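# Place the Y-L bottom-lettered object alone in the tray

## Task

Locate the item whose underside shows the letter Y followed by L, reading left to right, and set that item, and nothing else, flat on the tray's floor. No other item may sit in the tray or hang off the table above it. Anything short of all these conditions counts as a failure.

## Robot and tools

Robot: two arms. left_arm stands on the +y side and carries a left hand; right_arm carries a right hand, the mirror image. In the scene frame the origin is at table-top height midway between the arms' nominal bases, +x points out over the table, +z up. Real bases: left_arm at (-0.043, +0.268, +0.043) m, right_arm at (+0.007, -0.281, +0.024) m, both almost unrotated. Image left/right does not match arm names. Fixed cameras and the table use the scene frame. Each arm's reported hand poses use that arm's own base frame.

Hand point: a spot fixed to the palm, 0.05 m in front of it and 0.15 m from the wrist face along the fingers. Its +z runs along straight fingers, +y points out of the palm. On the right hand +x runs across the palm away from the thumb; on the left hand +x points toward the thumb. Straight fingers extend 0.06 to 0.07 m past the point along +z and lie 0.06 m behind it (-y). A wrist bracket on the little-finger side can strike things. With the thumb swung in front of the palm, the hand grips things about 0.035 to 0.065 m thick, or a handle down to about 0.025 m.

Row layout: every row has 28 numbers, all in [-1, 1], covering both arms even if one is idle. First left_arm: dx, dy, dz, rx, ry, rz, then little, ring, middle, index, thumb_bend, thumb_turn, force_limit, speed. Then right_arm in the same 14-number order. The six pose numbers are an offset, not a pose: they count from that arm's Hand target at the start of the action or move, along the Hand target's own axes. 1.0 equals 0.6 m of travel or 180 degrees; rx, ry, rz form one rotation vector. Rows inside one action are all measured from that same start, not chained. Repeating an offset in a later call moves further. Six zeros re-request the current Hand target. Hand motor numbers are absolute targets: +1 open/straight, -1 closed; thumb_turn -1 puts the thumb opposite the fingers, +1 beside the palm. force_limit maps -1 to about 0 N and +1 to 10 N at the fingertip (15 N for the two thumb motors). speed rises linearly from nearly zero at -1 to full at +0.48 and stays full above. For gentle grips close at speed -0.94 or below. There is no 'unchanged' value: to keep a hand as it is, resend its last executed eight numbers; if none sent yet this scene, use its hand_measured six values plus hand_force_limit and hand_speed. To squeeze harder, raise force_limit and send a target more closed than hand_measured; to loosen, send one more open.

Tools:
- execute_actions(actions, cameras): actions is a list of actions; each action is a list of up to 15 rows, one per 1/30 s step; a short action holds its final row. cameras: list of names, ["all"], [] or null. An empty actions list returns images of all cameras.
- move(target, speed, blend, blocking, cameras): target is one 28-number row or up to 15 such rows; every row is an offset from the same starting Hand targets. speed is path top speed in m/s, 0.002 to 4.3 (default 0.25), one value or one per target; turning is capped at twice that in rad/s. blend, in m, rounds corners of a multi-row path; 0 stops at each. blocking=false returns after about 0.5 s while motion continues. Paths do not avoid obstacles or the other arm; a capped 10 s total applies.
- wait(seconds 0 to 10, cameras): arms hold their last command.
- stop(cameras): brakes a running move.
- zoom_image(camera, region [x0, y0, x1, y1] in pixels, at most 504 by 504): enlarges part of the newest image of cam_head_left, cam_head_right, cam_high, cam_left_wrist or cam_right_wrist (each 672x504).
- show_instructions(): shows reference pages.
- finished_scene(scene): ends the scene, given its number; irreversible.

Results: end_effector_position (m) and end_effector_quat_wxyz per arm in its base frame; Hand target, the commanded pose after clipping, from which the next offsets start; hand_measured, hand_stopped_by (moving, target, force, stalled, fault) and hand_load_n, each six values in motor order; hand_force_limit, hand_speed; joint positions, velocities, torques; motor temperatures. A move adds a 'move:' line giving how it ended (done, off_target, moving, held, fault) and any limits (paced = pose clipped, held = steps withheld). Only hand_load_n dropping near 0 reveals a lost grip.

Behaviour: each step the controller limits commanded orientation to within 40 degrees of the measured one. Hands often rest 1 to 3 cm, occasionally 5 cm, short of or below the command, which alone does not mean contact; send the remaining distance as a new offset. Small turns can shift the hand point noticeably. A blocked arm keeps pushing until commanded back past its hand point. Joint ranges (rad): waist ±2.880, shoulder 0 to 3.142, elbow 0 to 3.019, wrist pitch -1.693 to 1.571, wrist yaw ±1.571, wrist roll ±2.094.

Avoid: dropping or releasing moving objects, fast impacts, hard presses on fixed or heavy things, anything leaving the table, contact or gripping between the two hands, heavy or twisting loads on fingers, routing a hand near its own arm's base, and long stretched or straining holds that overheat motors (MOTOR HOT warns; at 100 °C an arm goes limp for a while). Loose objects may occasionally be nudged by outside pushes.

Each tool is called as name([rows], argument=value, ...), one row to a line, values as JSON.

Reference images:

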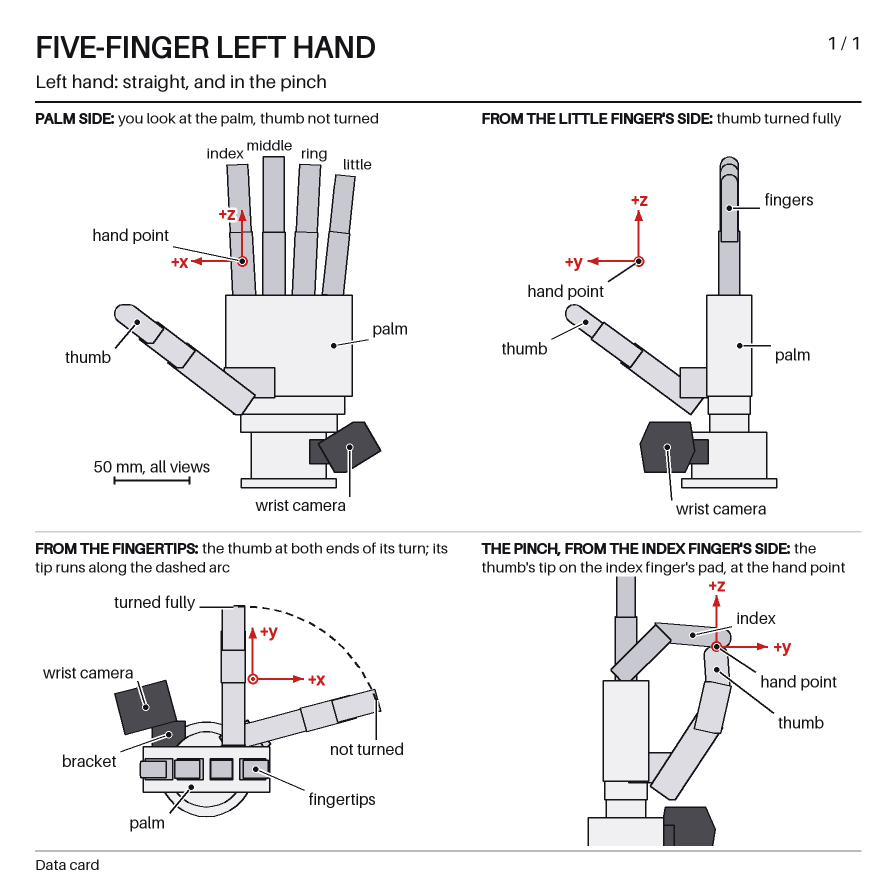

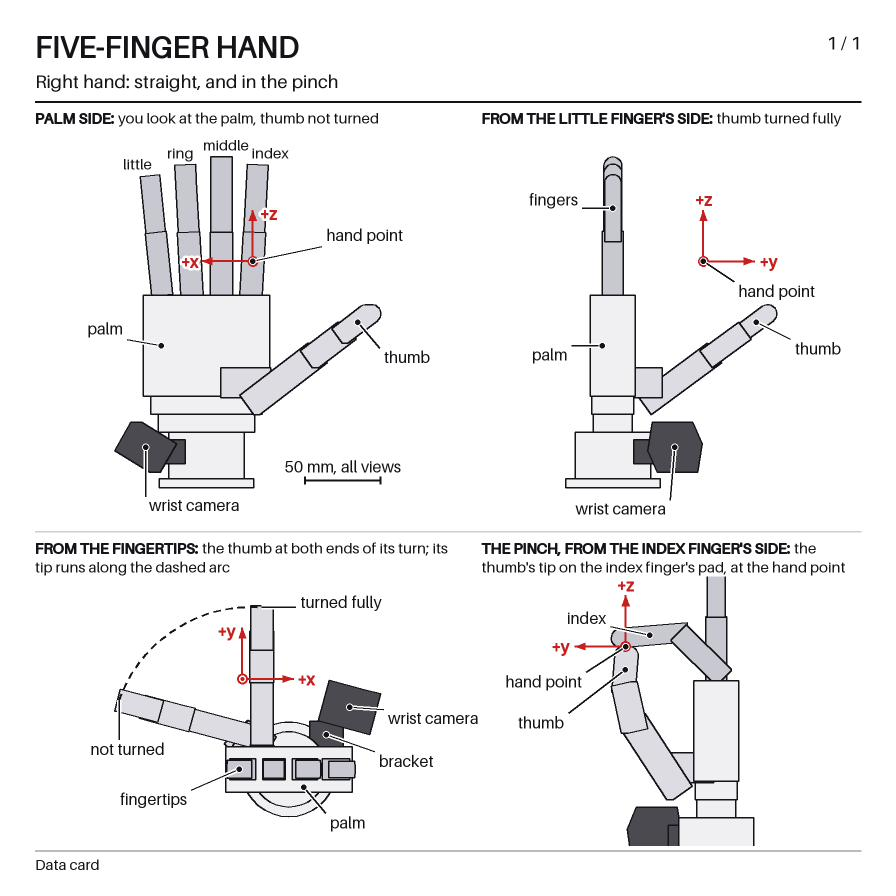

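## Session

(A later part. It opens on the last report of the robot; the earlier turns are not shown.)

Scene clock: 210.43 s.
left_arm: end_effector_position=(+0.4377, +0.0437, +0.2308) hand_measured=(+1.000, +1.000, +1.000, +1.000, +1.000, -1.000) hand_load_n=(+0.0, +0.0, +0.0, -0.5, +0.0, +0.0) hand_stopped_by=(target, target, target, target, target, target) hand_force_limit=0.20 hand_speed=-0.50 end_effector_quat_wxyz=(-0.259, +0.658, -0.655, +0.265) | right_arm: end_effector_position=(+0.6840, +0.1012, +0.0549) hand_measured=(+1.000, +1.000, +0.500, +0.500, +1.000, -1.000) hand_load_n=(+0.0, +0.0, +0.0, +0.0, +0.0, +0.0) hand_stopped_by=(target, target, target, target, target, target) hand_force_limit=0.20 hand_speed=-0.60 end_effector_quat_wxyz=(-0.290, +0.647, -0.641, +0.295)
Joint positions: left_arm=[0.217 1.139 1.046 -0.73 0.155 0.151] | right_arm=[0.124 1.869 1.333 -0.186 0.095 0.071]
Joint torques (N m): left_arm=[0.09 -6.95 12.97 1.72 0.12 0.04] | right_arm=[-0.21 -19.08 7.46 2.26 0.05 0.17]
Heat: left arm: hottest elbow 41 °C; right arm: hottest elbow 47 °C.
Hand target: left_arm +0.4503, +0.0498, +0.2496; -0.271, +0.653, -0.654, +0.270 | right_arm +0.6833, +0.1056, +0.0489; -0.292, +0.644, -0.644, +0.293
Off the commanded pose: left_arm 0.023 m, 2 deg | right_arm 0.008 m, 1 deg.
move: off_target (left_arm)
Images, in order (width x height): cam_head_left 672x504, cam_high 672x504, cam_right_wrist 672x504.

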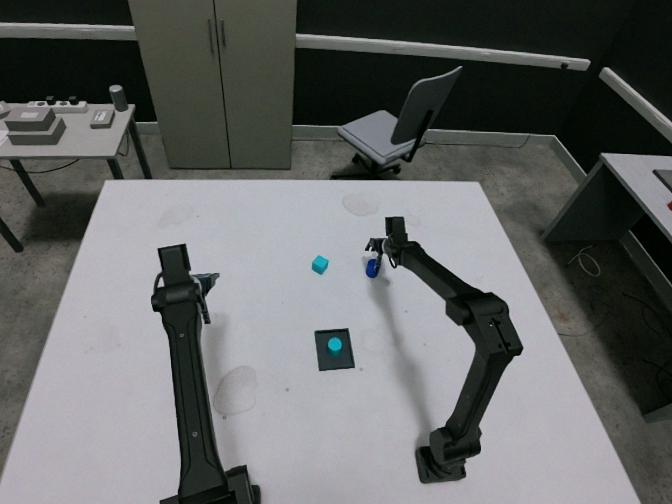

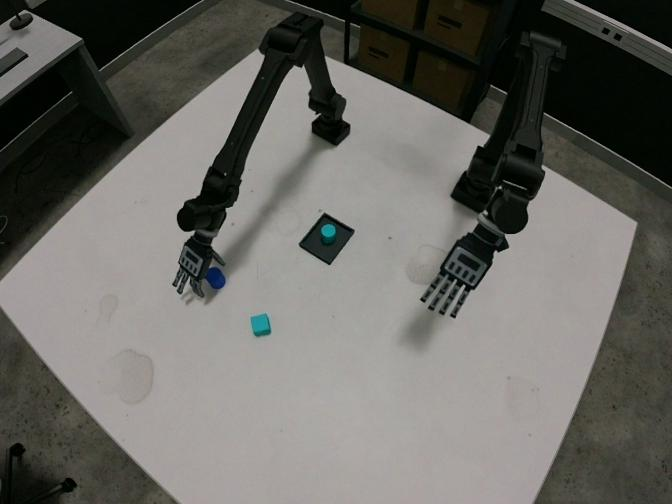

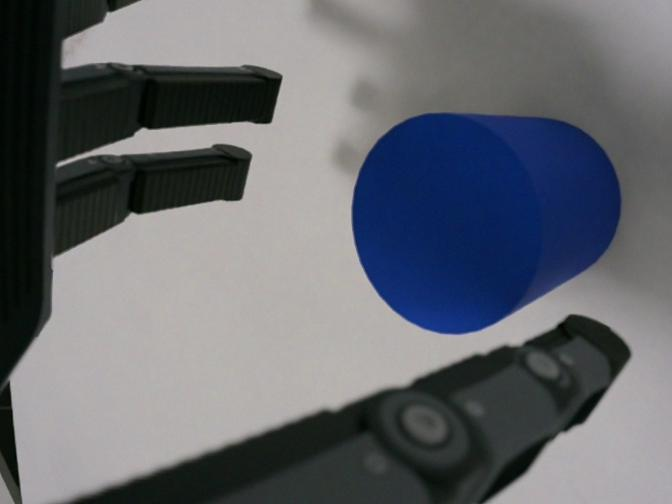

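move(target=[0,0,0,0,0,0, 1,1,1,1,1,-1,0.2,-0.5, 0,0.0195,0.0081,0,0,0,1,1,0.5,0.5,1,-1,0.2,-0.6], speed=0.06, cameras=["cam_right_wrist","cam_head_left"])

zoom_image(camera="cam_head_left", region=[320, 190, 460, 310])

Scene clock: 214.20 s.
left_arm: end_effector_position=(+0.4377, +0.0437, +0.2308) hand_measured=(+1.000, +1.000, +1.000, +1.000, +1.000, -1.000) hand_load_n=(+0.0, +0.0, +0.0, +0.0, +0.0, +0.0) hand_stopped_by=(target, target, target, target, target, target) hand_force_limit=0.20 hand_speed=-0.50 end_effector_quat_wxyz=(-0.259, +0.658, -0.655, +0.265) | right_arm: end_effector_position=(+0.6815, +0.1008, +0.0488) hand_measured=(+1.000, +1.000, +0.500, +0.500, +1.000, -1.000) hand_load_n=(+0.0, +0.0, +0.0, +0.0, +0.0, +0.0) hand_stopped_by=(target, target, target, target, target, target) hand_force_limit=0.20 hand_speed=-0.60 end_effector_quat_wxyz=(-0.294, +0.645, -0.640, +0.297)
Joint positions: left_arm=[0.217 1.139 1.046 -0.73 0.155 0.151] | right_arm=[0.124 1.869 1.309 -0.153 0.095 0.071]
Joint torques (N m): left_arm=[0.15 -6.95 12.96 1.72 0.12 0.04] | right_arm=[-0.15 -18.32 7.25 2.3 0.07 0.18]
Heat: left arm: hottest elbow 41 °C; right arm: hottest shoulder 46 °C.
Hand target: left_arm +0.4503, +0.0498, +0.2496; -0.271, +0.653, -0.654, +0.270 | right_arm +0.6794, +0.1056, +0.0369; -0.293, +0.644, -0.644, +0.293
Off the commanded pose: left_arm 0.023 m, 2 deg | right_arm 0.013 m, 1 deg.
move: off_target (left_arm, right_arm)
Images, in order (width x height): cam_head_left 672x504, cam_right_wrist 672x504.

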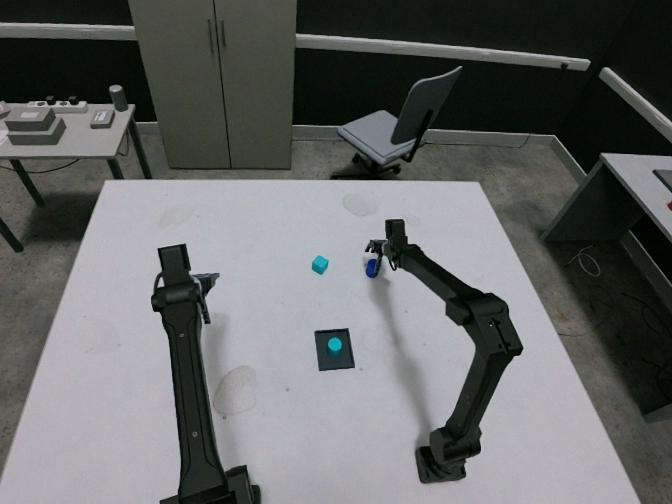

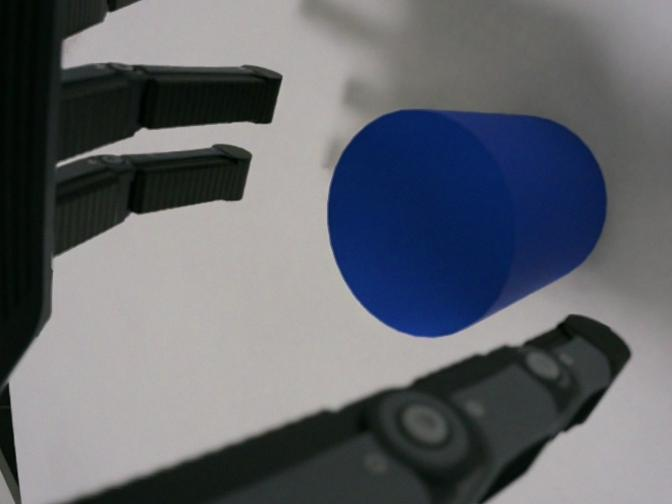

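Scaled by 3.600 from the camera's 672x504 image, which has a finer 960x720 frame.

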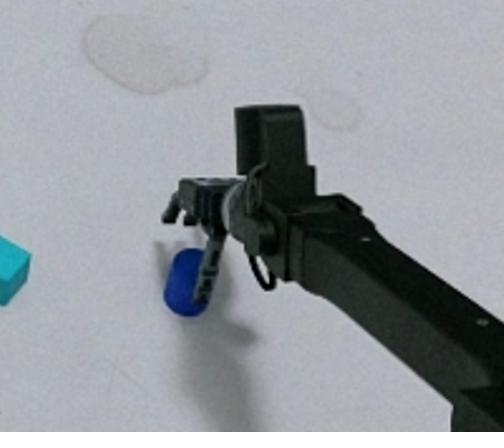

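move(target=[0,0,0,0,0,0, 1,1,1,1,1,-1,0.2,-0.5, 0,0,0,0,0,0,1,1,-0.4,-0.5,1,-1,0.2,-0.88], speed=0.06, cameras=["cam_right_wrist","cam_head_left"])

Scene clock: 218.03 s.
left_arm: end_effector_position=(+0.4377, +0.0437, +0.2308) hand_measured=(+1.000, +1.000, +1.000, +1.000, +1.000, -1.000) hand_load_n=(+0.0, +0.0, +0.0, -0.5, +0.0, +0.0) hand_stopped_by=(target, target, target, target, target, target) hand_force_limit=0.20 hand_speed=-0.50 end_effector_quat_wxyz=(-0.259, +0.658, -0.655, +0.265) | right_arm: end_effector_position=(+0.6824, +0.1011, +0.0495) hand_measured=(+1.000, +1.000, -0.400, -0.500, +1.000, -1.000) hand_load_n=(+0.0, +0.0, +0.5, +0.0, +0.5, +0.0) hand_stopped_by=(target, target, target, target, target, target) hand_force_limit=0.20 hand_speed=-0.88 end_effector_quat_wxyz=(-0.295, +0.644, -0.640, +0.298)
Joint positions: left_arm=[0.217 1.139 1.046 -0.73 0.155 0.151] | right_arm=[0.124 1.869 1.309 -0.149 0.095 0.074]
Joint torques (N m): left_arm=[0.15 -6.95 12.97 1.73 0.12 0.04] | right_arm=[-0.15 -18.32 7.25 2.11 0.06 0.15]
Heat: left arm: hottest elbow 42 °C; right arm: hottest shoulder 47 °C.
Hand target: left_arm +0.4503, +0.0498, +0.2496; -0.271, +0.653, -0.654, +0.270 | right_arm +0.6794, +0.1056, +0.0369; -0.293, +0.644, -0.644, +0.293
Off the commanded pose: left_arm 0.023 m, 2 deg | right_arm 0.014 m, 1 deg.
move: off_target (left_arm, right_arm)
Images, in order (width x height): cam_head_left 672x504, cam_right_wrist 672x504.

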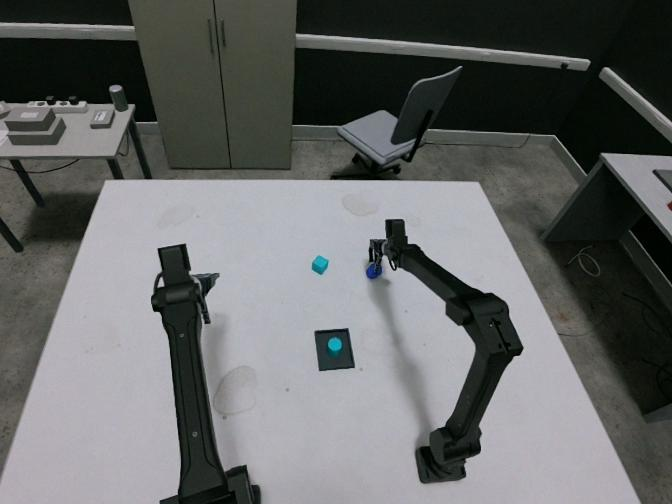

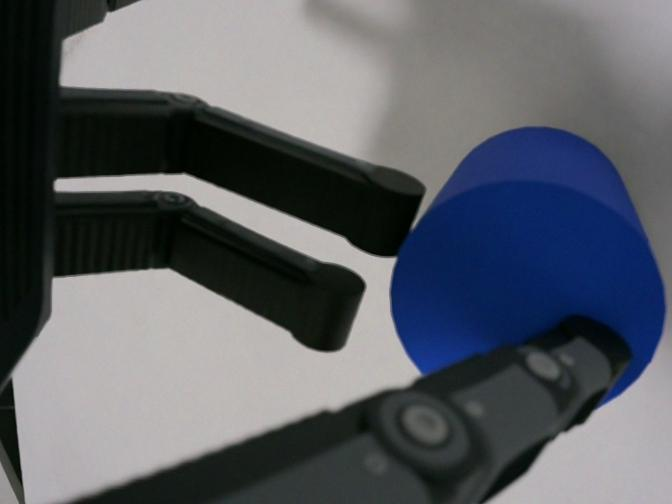

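execute_actions(actions=[])

zoom_image(camera="cam_high", region=[130, 210, 270, 330])

zoom_image(camera="cam_head_right", region=[340, 200, 460, 310])

Scene clock: 219.67 s.
left_arm: end_effector_position=(+0.4377, +0.0437, +0.2308) hand_measured=(+1.000, +1.000, +1.000, +1.000, +1.000, -1.000) hand_load_n=(+0.0, +0.0, +0.0, +0.0, +0.0, +0.0) hand_stopped_by=(target, target, target, target, target, target) hand_force_limit=0.20 hand_speed=-0.50 end_effector_quat_wxyz=(-0.259, +0.658, -0.655, +0.265) | right_arm: end_effector_position=(+0.6824, +0.1011, +0.0495) hand_measured=(+1.000, +1.000, -0.400, -0.500, +1.000, -1.000) hand_load_n=(-0.5, +0.0, +1.0, +0.0, +0.5, +0.0) hand_stopped_by=(target, target, target, target, target, target) hand_force_limit=0.20 hand_speed=-0.88 end_effector_quat_wxyz=(-0.295, +0.644, -0.640, +0.298)
Joint positions: left_arm=[0.217 1.139 1.046 -0.73 0.155 0.151] | right_arm=[0.124 1.869 1.309 -0.149 0.095 0.074]
Joint velocities: within noise
Joint torques (N m): left_arm=[0.15 -6.95 12.98 1.72 0.11 0.04] | right_arm=[-0.21 -18.32 7.25 2.11 0.06 0.14]
Motor temperatures (°C): left_arm=[35 34 42 28 30 27] | right_arm=[33 47 46 29 26 27]
Heat: left arm: hottest elbow 42 °C; right arm: hottest shoulder 47 °C.
Hand target: left_arm +0.4503, +0.0498, +0.2496; -0.271, +0.653, -0.654, +0.270 | right_arm +0.6794, +0.1056, +0.0369; -0.293, +0.644, -0.644, +0.293
Off the commanded pose: left_arm 0.023 m, 2 deg | right_arm 0.014 m, 1 deg.

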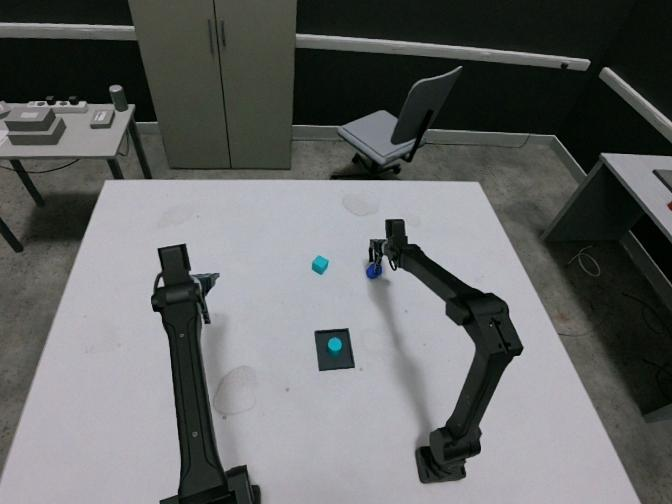

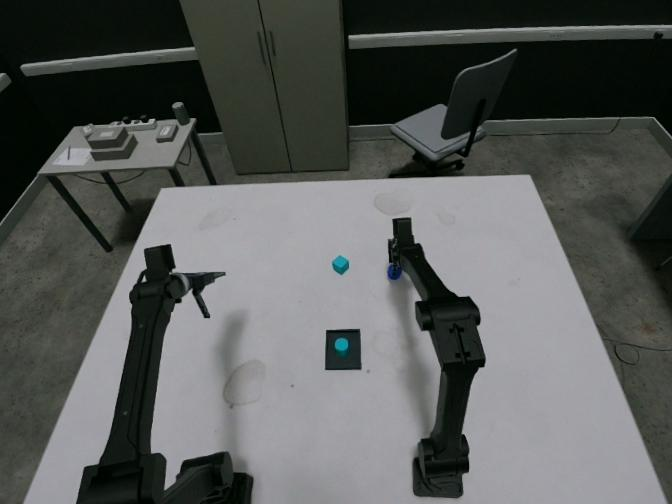

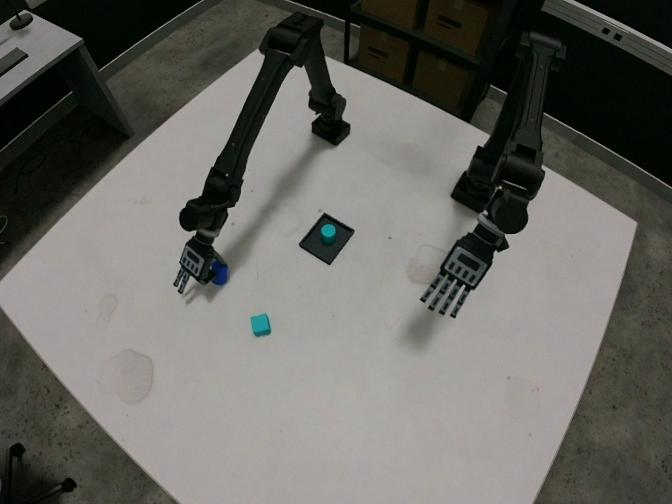

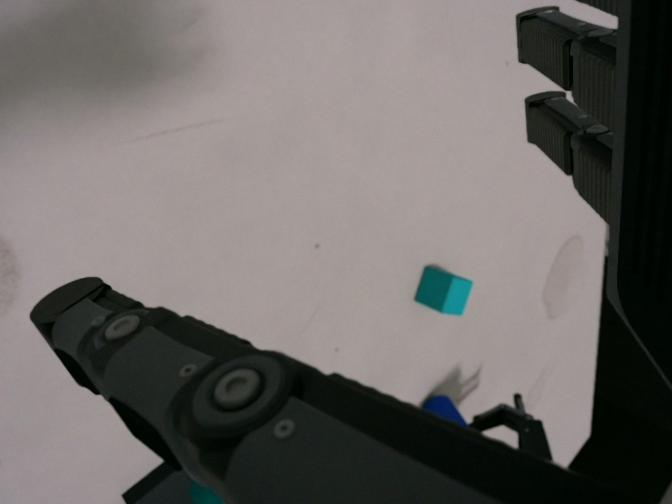

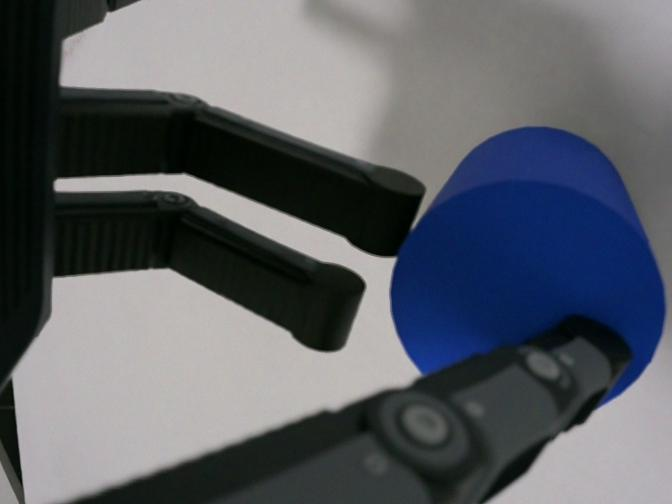

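Scaled by 3.600 from the camera's 672x504 image, which has a finer 960x720 frame.

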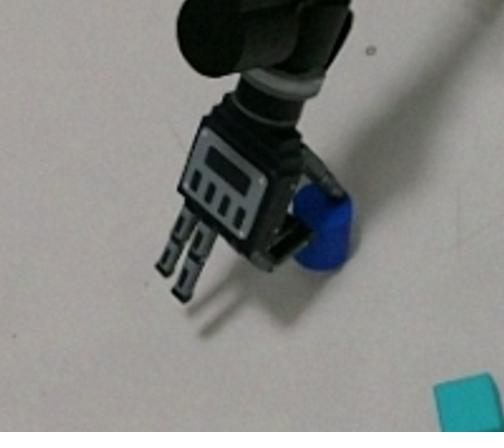

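Scaled by 4.200 from the camera's 672x504 image, which has a finer 960x720 frame.

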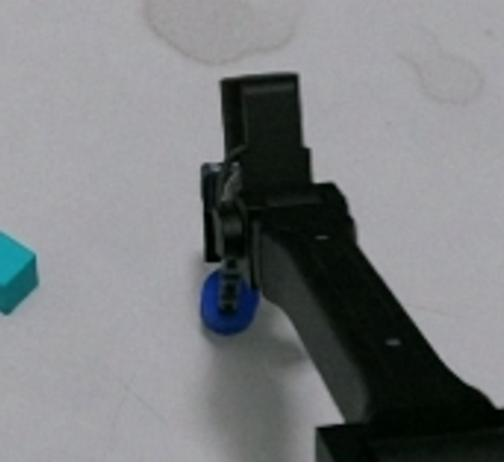

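move(target=[0,0,0,0,0,0, 1,1,1,1,1,-1,0.2,-0.5, 0,0,0,0,0,0,1,1,0.5,0.5,1,-1,0.2,-0.85], speed=0.06, cameras=["cam_right_wrist","cam_high"])

Scene clock: 234.57 s.
left_arm: end_effector_position=(+0.4377, +0.0437, +0.2308) hand_measured=(+1.000, +1.000, +1.000, +1.000, +1.000, -1.000) hand_load_n=(+0.0, +0.0, +0.0, +0.0, -0.5, +0.0) hand_stopped_by=(target, target, target, target, target, target) hand_force_limit=0.20 hand_speed=-0.50 end_effector_quat_wxyz=(-0.259, +0.658, -0.655, +0.265) | right_arm: end_effector_position=(+0.6824, +0.1011, +0.0495) hand_measured=(+1.000, +1.000, +0.500, +0.500, +1.000, -1.000) hand_load_n=(+0.0, +0.0, +0.0, +0.0, +0.0, -0.5) hand_stopped_by=(target, target, target, target, target, target) hand_force_limit=0.20 hand_speed=-0.85 end_effector_quat_wxyz=(-0.295, +0.644, -0.640, +0.298)
Joint positions: left_arm=[0.217 1.139 1.046 -0.73 0.155 0.151] | right_arm=[0.124 1.869 1.309 -0.149 0.095 0.074]
Joint torques (N m): left_arm=[0.15 -6.95 12.97 1.73 0.12 0.04] | right_arm=[-0.15 -18.32 7.25 2.13 0.07 0.14]
Heat: left arm: hottest elbow 43 °C; right arm: hottest shoulder 47 °C.
Hand target: left_arm +0.4503, +0.0498, +0.2496; -0.271, +0.653, -0.654, +0.270 | right_arm +0.6793, +0.1056, +0.0369; -0.292, +0.644, -0.644, +0.293
Off the commanded pose: left_arm 0.023 m, 2 deg | right_arm 0.014 m, 1 deg.
move: off_target (left_arm, right_arm)
Images, in order (width x height): cam_high 672x504, cam_right_wrist 672x504.

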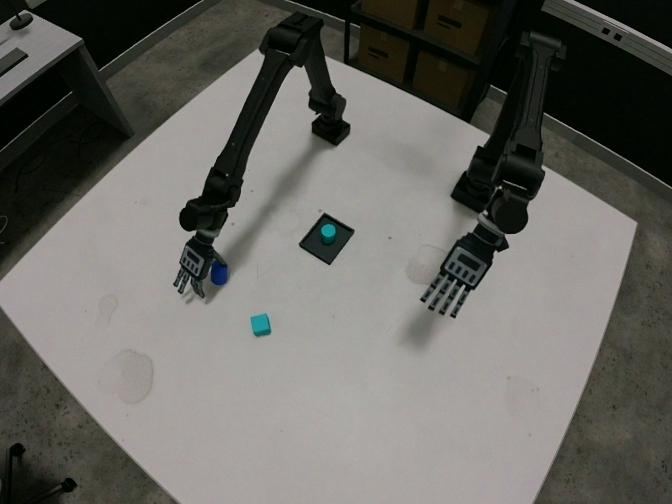

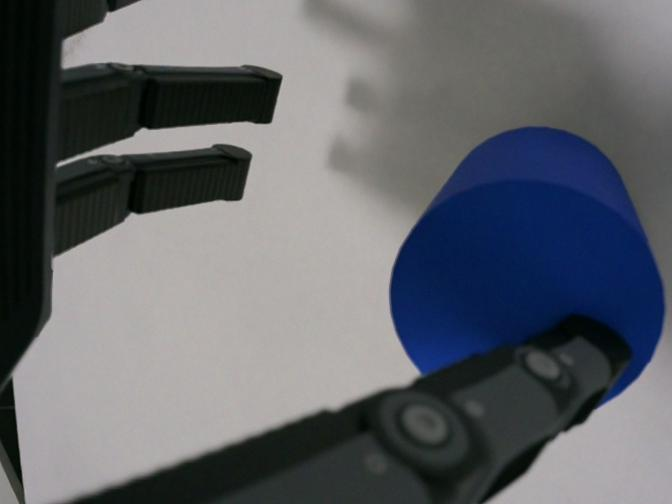

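move(target=[0,0,0,0,0,0, 1,1,1,1,1,-1,0.2,-0.5, 0,-0.0755,-0.0656,0,0,0,1,1,0.5,0.5,1,-1,0.2,-0.85], speed=0.05, cameras=["cam_right_wrist","cam_high"])

zoom_image(camera="cam_high", region=[130, 210, 270, 330])

Scene clock: 239.47 s.
left_arm: end_effector_position=(+0.4377, +0.0437, +0.2308) hand_measured=(+1.000, +1.000, +1.000, +1.000, +1.000, -1.000) hand_load_n=(+0.0, +0.0, +0.0, +0.0, +0.0, +0.0) hand_stopped_by=(target, target, target, target, target, target) hand_force_limit=0.20 hand_speed=-0.50 end_effector_quat_wxyz=(-0.259, +0.658, -0.655, +0.265) | right_arm: end_effector_position=(+0.6587, +0.0981, +0.0596) hand_measured=(+1.000, +1.000, +0.500, +0.500, +1.000, -1.000) hand_load_n=(+0.0, +0.0, +0.0, +0.0, +0.0, +0.0) hand_stopped_by=(target, target, target, target, target, target) hand_force_limit=0.20 hand_speed=-0.85 end_effector_quat_wxyz=(-0.268, +0.656, -0.649, +0.277)
Joint positions: left_arm=[0.217 1.139 1.046 -0.73 0.155 0.151] | right_arm=[0.124 1.824 1.309 -0.27 0.095 0.074]
Joint torques (N m): left_arm=[0.15 -6.95 12.98 1.73 0.12 0.04] | right_arm=[-0.15 -20.95 11.81 1.21 0.04 0.15]
Heat: left arm: hottest elbow 43 °C; right arm: hottest shoulder 47 °C.
Hand target: left_arm +0.4503, +0.0498, +0.2496; -0.271, +0.653, -0.654, +0.270 | right_arm +0.6794, +0.1056, +0.0968; -0.292, +0.644, -0.644, +0.293
Off the commanded pose: left_arm 0.023 m, 2 deg | right_arm 0.043 m, 4 deg.
move: off_target (left_arm, right_arm)
Images, in order (width x height): cam_high 672x504, cam_right_wrist 672x504.

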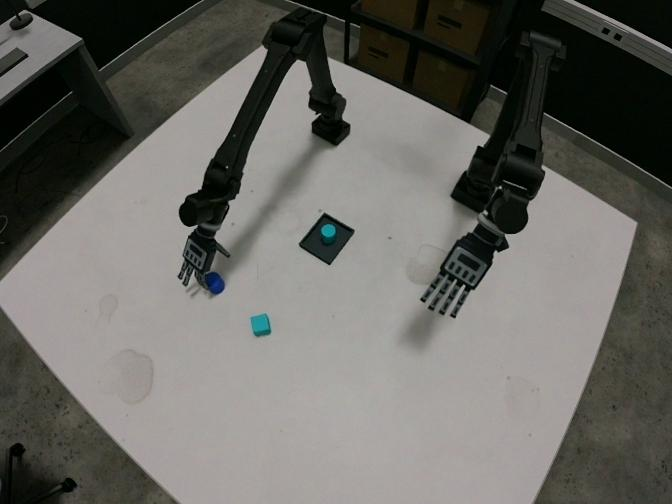

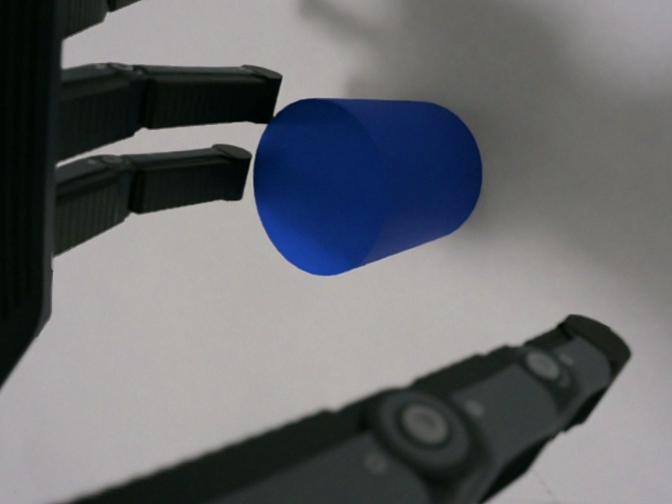

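Scaled by 3.600 from the camera's 672x504 image, which has a finer 960x720 frame.

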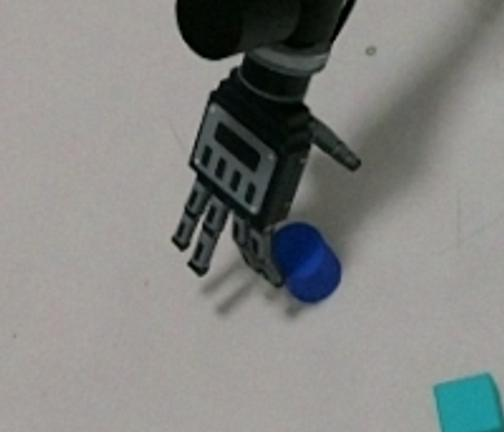

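move([
  [0,0,0,0,0,0, 1,1,1,1,1,-1,0.2,-0.5, 0.006,0.0497,0.0622,0,0,0,1,1,0.5,0.5,1,-1,0.2,-0.85],
  [0,0,0,0,0,0, 1,1,1,1,1,-1,0.2,-0.5, 0.006,0.0875,0.095,0,0,0,1,1,0.5,0.5,1,-1,0.2,-0.85],
], speed=0.06, cameras=["cam_right_wrist","cam_high"])

zoom_image(camera="cam_high", region=[130, 210, 270, 330])

Scene clock: 244.57 s.
left_arm: end_effector_position=(+0.4377, +0.0437, +0.2308) hand_measured=(+1.000, +1.000, +1.000, +1.000, +1.000, -1.000) hand_load_n=(+0.0, +0.0, +0.0, +0.0, +0.0, +0.0) hand_stopped_by=(target, target, target, target, target, target) hand_force_limit=0.20 hand_speed=-0.50 end_effector_quat_wxyz=(-0.259, +0.658, -0.655, +0.265) | right_arm: end_effector_position=(+0.6846, +0.1013, +0.0278) hand_measured=(+1.000, +1.000, +0.500, +0.500, +1.000, -1.000) hand_load_n=(-0.5, +0.0, +0.0, +0.0, +0.0, +0.0) hand_stopped_by=(target, target, target, target, target, target) hand_force_limit=0.20 hand_speed=-0.85 end_effector_quat_wxyz=(-0.291, +0.646, -0.642, +0.294)
Joint positions: left_arm=[0.217 1.139 1.046 -0.73 0.155 0.151] | right_arm=[0.124 1.908 1.309 -0.123 0.095 0.074]
Joint torques (N m): left_arm=[0.15 -6.95 12.98 1.73 0.12 0.04] | right_arm=[-0.79 -18.32 8.08 2.26 -0.18 0.09]
Heat: left arm: hottest elbow 44 °C; right arm: hottest shoulder 47 °C.
Hand target: left_arm +0.4503, +0.0498, +0.2496; -0.271, +0.653, -0.654, +0.270 | right_arm +0.6879, +0.1020, +0.0199; -0.293, +0.644, -0.644, +0.293
Off the commanded pose: left_arm 0.023 m, 2 deg | right_arm 0.009 m, 0 deg.
move: off_target (left_arm)
Images, in order (width x height): cam_high 672x504, cam_right_wrist 672x504.

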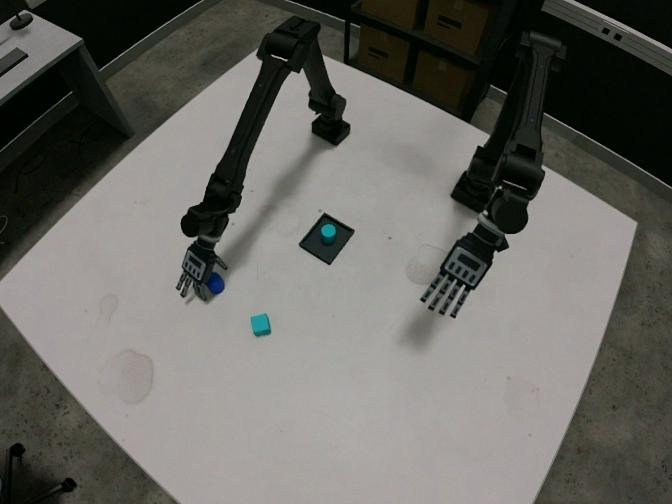

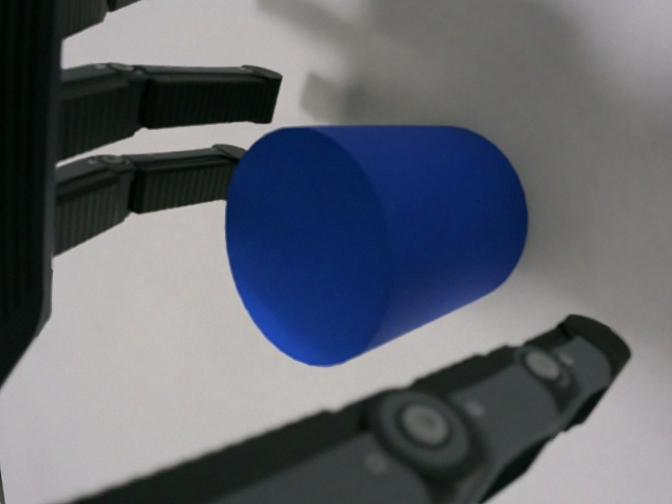

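Scaled by 3.600 from the camera's 672x504 image, which has a finer 960x720 frame.

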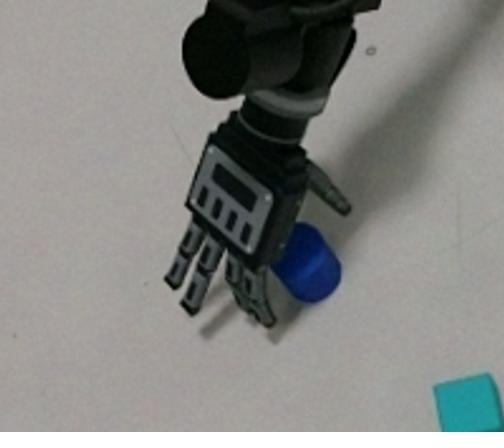

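move(target=[0,0,0,0,0,0, 1,1,1,1,1,-1,0.2,-0.5, 0.003,-0.0252,-0.0219,0,0,0,1,1,0.5,0.5,1,-1,0.2,-0.85], speed=0.06, cameras=["cam_right_wrist"])

Scene clock: 247.77 s.
left_arm: end_effector_position=(+0.4377, +0.0437, +0.2308) hand_measured=(+1.000, +1.000, +1.000, +1.000, +1.000, -1.000) hand_load_n=(+0.0, +0.0, +0.0, +0.0, +0.0, +0.0) hand_stopped_by=(target, target, target, target, target, target) hand_force_limit=0.20 hand_speed=-0.50 end_effector_quat_wxyz=(-0.259, +0.658, -0.655, +0.265) | right_arm: end_effector_position=(+0.6796, +0.1010, +0.0243) hand_measured=(+1.000, +1.000, +0.500, +0.500, +1.000, -1.000) hand_load_n=(+0.0, +0.0, +0.0, +0.0, +0.0, +0.0) hand_stopped_by=(target, target, target, target, target, target) hand_force_limit=0.20 hand_speed=-0.85 end_effector_quat_wxyz=(-0.283, +0.650, -0.644, +0.288)
Joint positions: left_arm=[0.217 1.139 1.046 -0.73 0.155 0.151] | right_arm=[0.124 1.908 1.309 -0.145 0.094 0.074]
Joint torques (N m): left_arm=[0.15 -6.95 13 1.73 0.12 0.04] | right_arm=[-1.08 -21.01 9.21 1.28 -0.22 0.06]
Heat: left arm: hottest elbow 44 °C; right arm: hottest shoulder 46 °C.
Hand target: left_arm +0.4503, +0.0498, +0.2496; -0.271, +0.653, -0.654, +0.270 | right_arm +0.6879, +0.1002, +0.0399; -0.293, +0.644, -0.643, +0.293
Off the commanded pose: left_arm 0.023 m, 2 deg | right_arm 0.018 m, 1 deg.
move: off_target (left_arm, right_arm)
Images, in order (width x height): cam_right_wrist 672x504.

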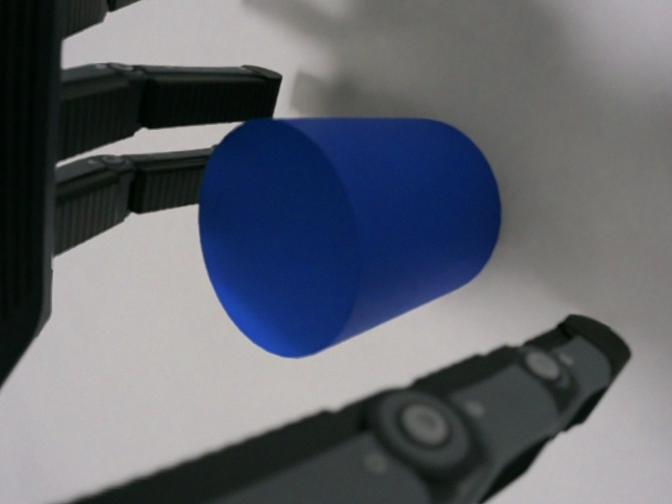

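move(target=[0,0,0,0,0,0, 1,1,1,1,1,-1,0.2,-0.5, 0,-0.025,-0.022,0,0,0,1,1,0.5,0.5,1,-1,0.2,-0.85], speed=0.06, cameras=["cam_right_wrist"])

Scene clock: 249.53 s.
left_arm: end_effector_position=(+0.4377, +0.0437, +0.2308) hand_measured=(+1.000, +1.000, +1.000, +1.000, +1.000, -1.000) hand_load_n=(+0.0, +0.0, +0.0, +0.0, +0.0, +0.0) hand_stopped_by=(target, target, target, target, target, target) hand_force_limit=0.20 hand_speed=-0.50 end_effector_quat_wxyz=(-0.259, +0.658, -0.655, +0.265) | right_arm: end_effector_position=(+0.6714, +0.1000, +0.0302) hand_measured=(+1.000, +1.000, +0.500, +0.500, +1.000, -1.000) hand_load_n=(-0.5, +0.0, +0.0, +0.0, +0.0, +0.0) hand_stopped_by=(target, target, target, target, target, target) hand_force_limit=0.20 hand_speed=-0.85 end_effector_quat_wxyz=(-0.274, +0.654, -0.647, +0.280)
Joint positions: left_arm=[0.217 1.139 1.046 -0.73 0.155 0.151] | right_arm=[0.124 1.888 1.309 -0.191 0.094 0.074]
Joint torques (N m): left_arm=[0.15 -6.95 12.97 1.72 0.12 0.04] | right_arm=[-1.03 -21.6 10.5 1.21 -0.21 0.06]
Heat: left arm: hottest elbow 44 °C; right arm: hottest shoulder 46 °C.
Hand target: left_arm +0.4503, +0.0498, +0.2496; -0.271, +0.653, -0.654, +0.270 | right_arm +0.6878, +0.1003, +0.0598; -0.292, +0.644, -0.644, +0.293
Off the commanded pose: left_arm 0.023 m, 2 deg | right_arm 0.034 m, 3 deg.
move: off_target (left_arm, right_arm)
Images, in order (width x height): cam_right_wrist 672x504.

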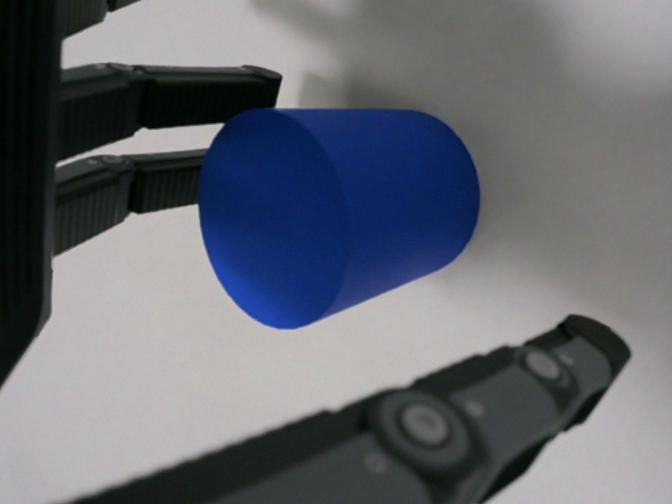

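move(target=[0,0,0,0,0,0, 1,1,1,1,1,-1,0.2,-0.5, 0,0,0,0.028,0,0,1,1,0.5,0.5,1,-1,0.2,-0.85], speed=0.06, cameras=["cam_right_wrist"])

Scene clock: 253.73 s.
left_arm: end_effector_position=(+0.4377, +0.0437, +0.2308) hand_measured=(+1.000, +1.000, +1.000, +1.000, +1.000, -1.000) hand_load_n=(+0.0, +0.0, +0.0, +0.0, +0.0, +0.0) hand_stopped_by=(target, target, target, target, target, target) hand_force_limit=0.20 hand_speed=-0.50 end_effector_quat_wxyz=(-0.259, +0.658, -0.655, +0.265) | right_arm: end_effector_position=(+0.6868, +0.1015, +0.0478) hand_measured=(+1.000, +1.000, +0.500, +0.500, +1.000, -1.000) hand_load_n=(+0.0, +0.0, +0.0, +0.0, +0.0, +0.0) hand_stopped_by=(target, target, target, target, target, target) hand_force_limit=0.20 hand_speed=-0.85 end_effector_quat_wxyz=(-0.312, +0.635, -0.634, +0.312)
Joint positions: left_arm=[0.217 1.139 1.046 -0.73 0.155 0.151] | right_arm=[0.124 1.87 1.28 -0.07 0.096 0.074]
Joint torques (N m): left_arm=[0.15 -6.89 12.98 1.72 0.12 0.04] | right_arm=[-0.73 -21.42 7.19 2.36 0.07 -0.01]
Heat: left arm: hottest elbow 44 °C; right arm: hottest shoulder 47 °C.
Hand target: left_arm +0.4503, +0.0498, +0.2496; -0.271, +0.653, -0.654, +0.270 | right_arm +0.6879, +0.1002, +0.0600; -0.321, +0.630, -0.630, +0.321
Off the commanded pose: left_arm 0.023 m, 2 deg | right_arm 0.012 m, 2 deg.
move: off_target (left_arm, right_arm)
Images, in order (width x height): cam_right_wrist 672x504.

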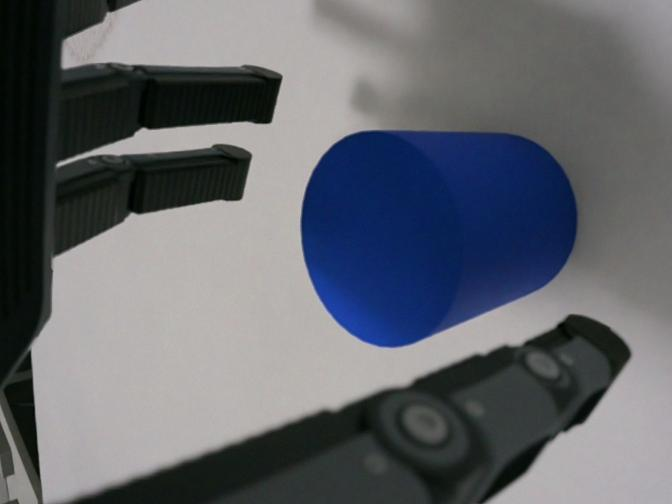

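move(target=[0,0,0,0,0,0, 1,1,1,1,1,-1,0.2,-0.5, 0.0067,0.0243,0.0176,0,0,0,1,1,0.5,0.5,1,-1,0.2,-0.85], speed=0.06, cameras=["cam_right_wrist"])

Scene clock: 256.77 s.
left_arm: end_effector_position=(+0.4377, +0.0437, +0.2308) hand_measured=(+1.000, +1.000, +1.000, +1.000, +1.000, -1.000) hand_load_n=(+0.0, +0.0, +0.0, +0.0, +0.0, +0.0) hand_stopped_by=(target, target, target, target, target, target) hand_force_limit=0.20 hand_speed=-0.50 end_effector_quat_wxyz=(-0.259, +0.658, -0.655, +0.265) | right_arm: end_effector_position=(+0.6886, +0.1017, +0.0471) hand_measured=(+1.000, +1.000, +0.500, +0.500, +1.000, -1.000) hand_load_n=(+0.0, +0.0, +0.0, +0.0, +0.0, +0.0) hand_stopped_by=(target, target, target, target, target, target) hand_force_limit=0.20 hand_speed=-0.85 end_effector_quat_wxyz=(-0.321, +0.631, -0.630, +0.319)
Joint positions: left_arm=[0.217 1.139 1.046 -0.73 0.155 0.151] | right_arm=[0.124 1.87 1.262 -0.027 0.096 0.074]
Joint torques (N m): left_arm=[0.09 -6.89 12.98 1.72 0.12 0.04] | right_arm=[-1.38 -19.08 7.1 2.39 -0.16 -0.06]
Heat: left arm: hottest elbow 44 °C; right arm: hottest shoulder 47 °C.
Hand target: left_arm +0.4503, +0.0498, +0.2496; -0.271, +0.653, -0.654, +0.270 | right_arm +0.6878, +0.0964, +0.0419; -0.321, +0.630, -0.630, +0.321
Off the commanded pose: left_arm 0.023 m, 2 deg | right_arm 0.008 m, 0 deg.
move: off_target (left_arm)
Images, in order (width x height): cam_right_wrist 672x504.

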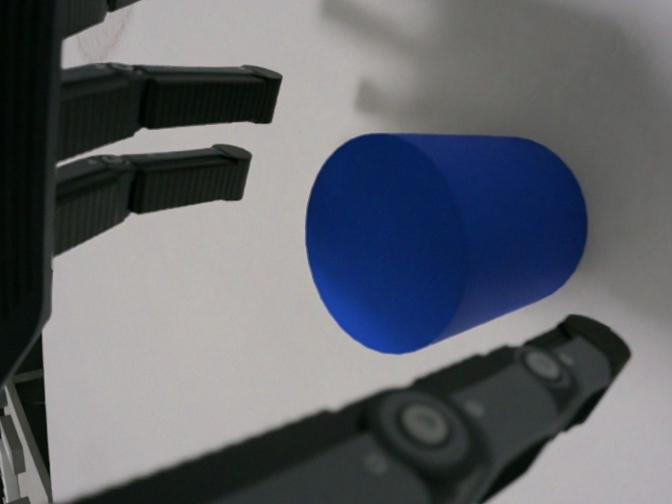

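move(target=[0,0,0,0,0,0, 1,1,1,1,1,-1,0.2,-0.5, 0.005,0.0176,0.0118,0,0,0,1,1,0.5,0.5,1,-1,0.2,-0.85], speed=0.06, cameras=["cam_right_wrist"])

Scene clock: 258.43 s.
left_arm: end_effector_position=(+0.4377, +0.0437, +0.2308) hand_measured=(+1.000, +1.000, +1.000, +1.000, +1.000, -1.000) hand_load_n=(+0.0, +0.0, +0.0, +0.0, +0.0, +0.0) hand_stopped_by=(target, target, target, target, target, target) hand_force_limit=0.20 hand_speed=-0.50 end_effector_quat_wxyz=(-0.259, +0.658, -0.655, +0.265) | right_arm: end_effector_position=(+0.6893, +0.0999, +0.0460) hand_measured=(+1.000, +1.000, +0.500, +0.500, +1.000, -1.000) hand_load_n=(+0.0, +0.0, +0.0, +0.0, +0.0, +0.0) hand_stopped_by=(target, target, target, target, target, target) hand_force_limit=0.20 hand_speed=-0.85 end_effector_quat_wxyz=(-0.328, +0.627, -0.628, +0.323)
Joint positions: left_arm=[0.217 1.139 1.046 -0.73 0.155 0.151] | right_arm=[0.12 1.87 1.249 0.004 0.094 0.074]
Joint torques (N m): left_arm=[0.15 -6.89 12.97 1.72 0.12 0.04] | right_arm=[-1.55 -17.44 7.05 2.35 -0.22 -0.09]
Heat: left arm: hottest elbow 45 °C; right arm: hottest shoulder 47 °C.
Hand target: left_arm +0.4503, +0.0498, +0.2496; -0.271, +0.653, -0.654, +0.270 | right_arm +0.6874, +0.0932, +0.0293; -0.321, +0.630, -0.630, +0.321
Off the commanded pose: left_arm 0.023 m, 2 deg | right_arm 0.018 m, 1 deg.
move: off_target (left_arm, right_arm)
Images, in order (width x height): cam_right_wrist 672x504.

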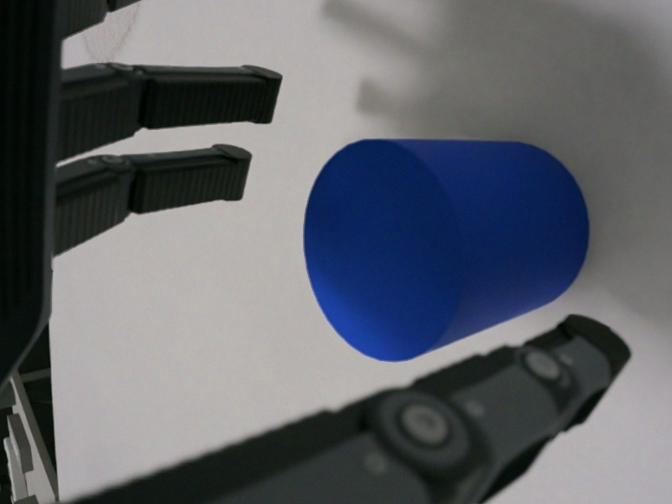

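move(target=[0,0,0,0,0,0, 1,1,1,1,1,-1,0.2,-0.5, 0,0.0176,0.0118,0,0,0,1,1,0.5,0.5,1,-1,0.2,-0.85], speed=0.06, cameras=["cam_right_wrist"])

Scene clock: 261.83 s.
left_arm: end_effector_position=(+0.4377, +0.0437, +0.2308) hand_measured=(+1.000, +1.000, +1.000, +1.000, +1.000, -1.000) hand_load_n=(+0.0, +0.0, +0.0, +0.0, +0.0, +0.0) hand_stopped_by=(target, target, target, target, target, target) hand_force_limit=0.20 hand_speed=-0.50 end_effector_quat_wxyz=(-0.259, +0.658, -0.655, +0.265) | right_arm: end_effector_position=(+0.6882, +0.0998, +0.0308) hand_measured=(+1.000, +1.000, +0.500, +0.500, +1.000, -1.000) hand_load_n=(+0.0, +0.0, +0.0, +0.0, +0.0, +0.0) hand_stopped_by=(target, target, target, target, target, target) hand_force_limit=0.20 hand_speed=-0.85 end_effector_quat_wxyz=(-0.326, +0.628, -0.629, +0.322)
Joint positions: left_arm=[0.217 1.139 1.046 -0.73 0.155 0.151] | right_arm=[0.12 1.892 1.236 0.035 0.094 0.074]
Joint torques (N m): left_arm=[0.15 -6.95 12.98 1.7 0.12 0.04] | right_arm=[-1.49 -17.79 7.02 2.33 -0.22 -0.09]
Heat: left arm: hottest elbow 45 °C; right arm: hottest shoulder 47 °C.
Hand target: left_arm +0.4503, +0.0498, +0.2496; -0.271, +0.653, -0.654, +0.270 | right_arm +0.6869, +0.0932, +0.0164; -0.320, +0.630, -0.630, +0.321
Off the commanded pose: left_arm 0.023 m, 2 deg | right_arm 0.016 m, 1 deg.
move: off_target (left_arm, right_arm)
Images, in order (width x height): cam_right_wrist 672x504.

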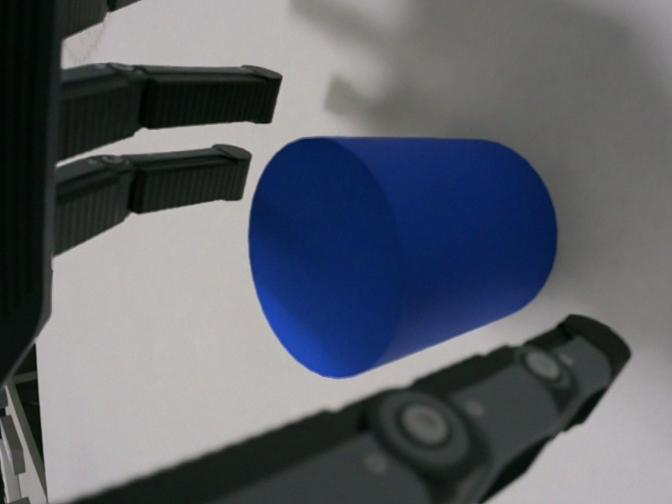

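move(target=[0,0,0,0,0,0, 1,1,1,1,1,-1,0.2,-0.5, 0,0,0,0,0,0,1,1,-0.4,-0.5,1,-1,0.2,-0.88], speed=0.06, cameras=["cam_right_wrist","cam_high"])

Scene clock: 265.77 s.
left_arm: end_effector_position=(+0.4377, +0.0437, +0.2308) hand_measured=(+1.000, +1.000, +1.000, +1.000, +1.000, -1.000) hand_load_n=(+0.0, +0.0, +0.0, +0.0, +0.0, +0.0) hand_stopped_by=(target, target, target, target, target, target) hand_force_limit=0.20 hand_speed=-0.50 end_effector_quat_wxyz=(-0.259, +0.658, -0.655, +0.265) | right_arm: end_effector_position=(+0.6882, +0.0998, +0.0308) hand_measured=(+1.000, +1.000, -0.198, -0.178, +1.000, -1.000) hand_load_n=(+0.0, +0.0, +8.5, +4.0, +2.0, +2.5) hand_stopped_by=(target, target, force, force, target, target) hand_force_limit=0.20 hand_speed=-0.88 end_effector_quat_wxyz=(-0.326, +0.628, -0.629, +0.322)
Joint positions: left_arm=[0.217 1.139 1.046 -0.73 0.155 0.151] | right_arm=[0.12 1.892 1.236 0.035 0.093 0.074]
Joint torques (N m): left_arm=[0.15 -7 12.98 1.72 0.12 0.04] | right_arm=[-1.49 -17.73 7.04 2.4 -0.22 -0.09]
Heat: left arm: hottest elbow 45 °C; right arm: hottest shoulder 47 °C.
Hand target: left_arm +0.4503, +0.0498, +0.2496; -0.271, +0.653, -0.654, +0.270 | right_arm +0.6868, +0.0932, +0.0164; -0.321, +0.630, -0.630, +0.321
Off the commanded pose: left_arm 0.023 m, 2 deg | right_arm 0.016 m, 1 deg.
move: off_target (left_arm, right_arm)
Images, in order (width x height): cam_high 672x504, cam_right_wrist 672x504.

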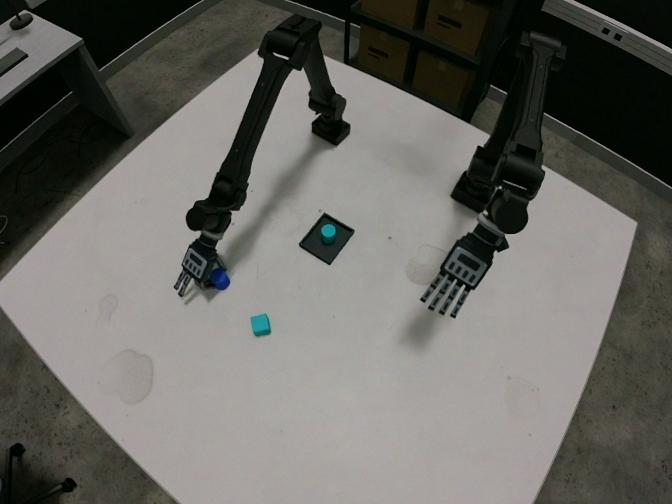

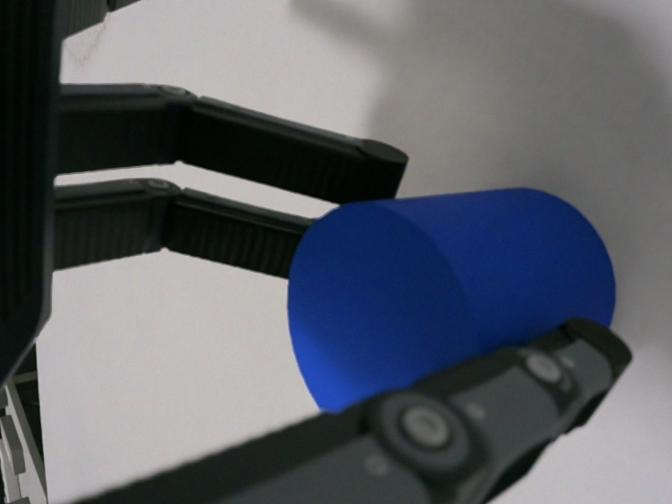

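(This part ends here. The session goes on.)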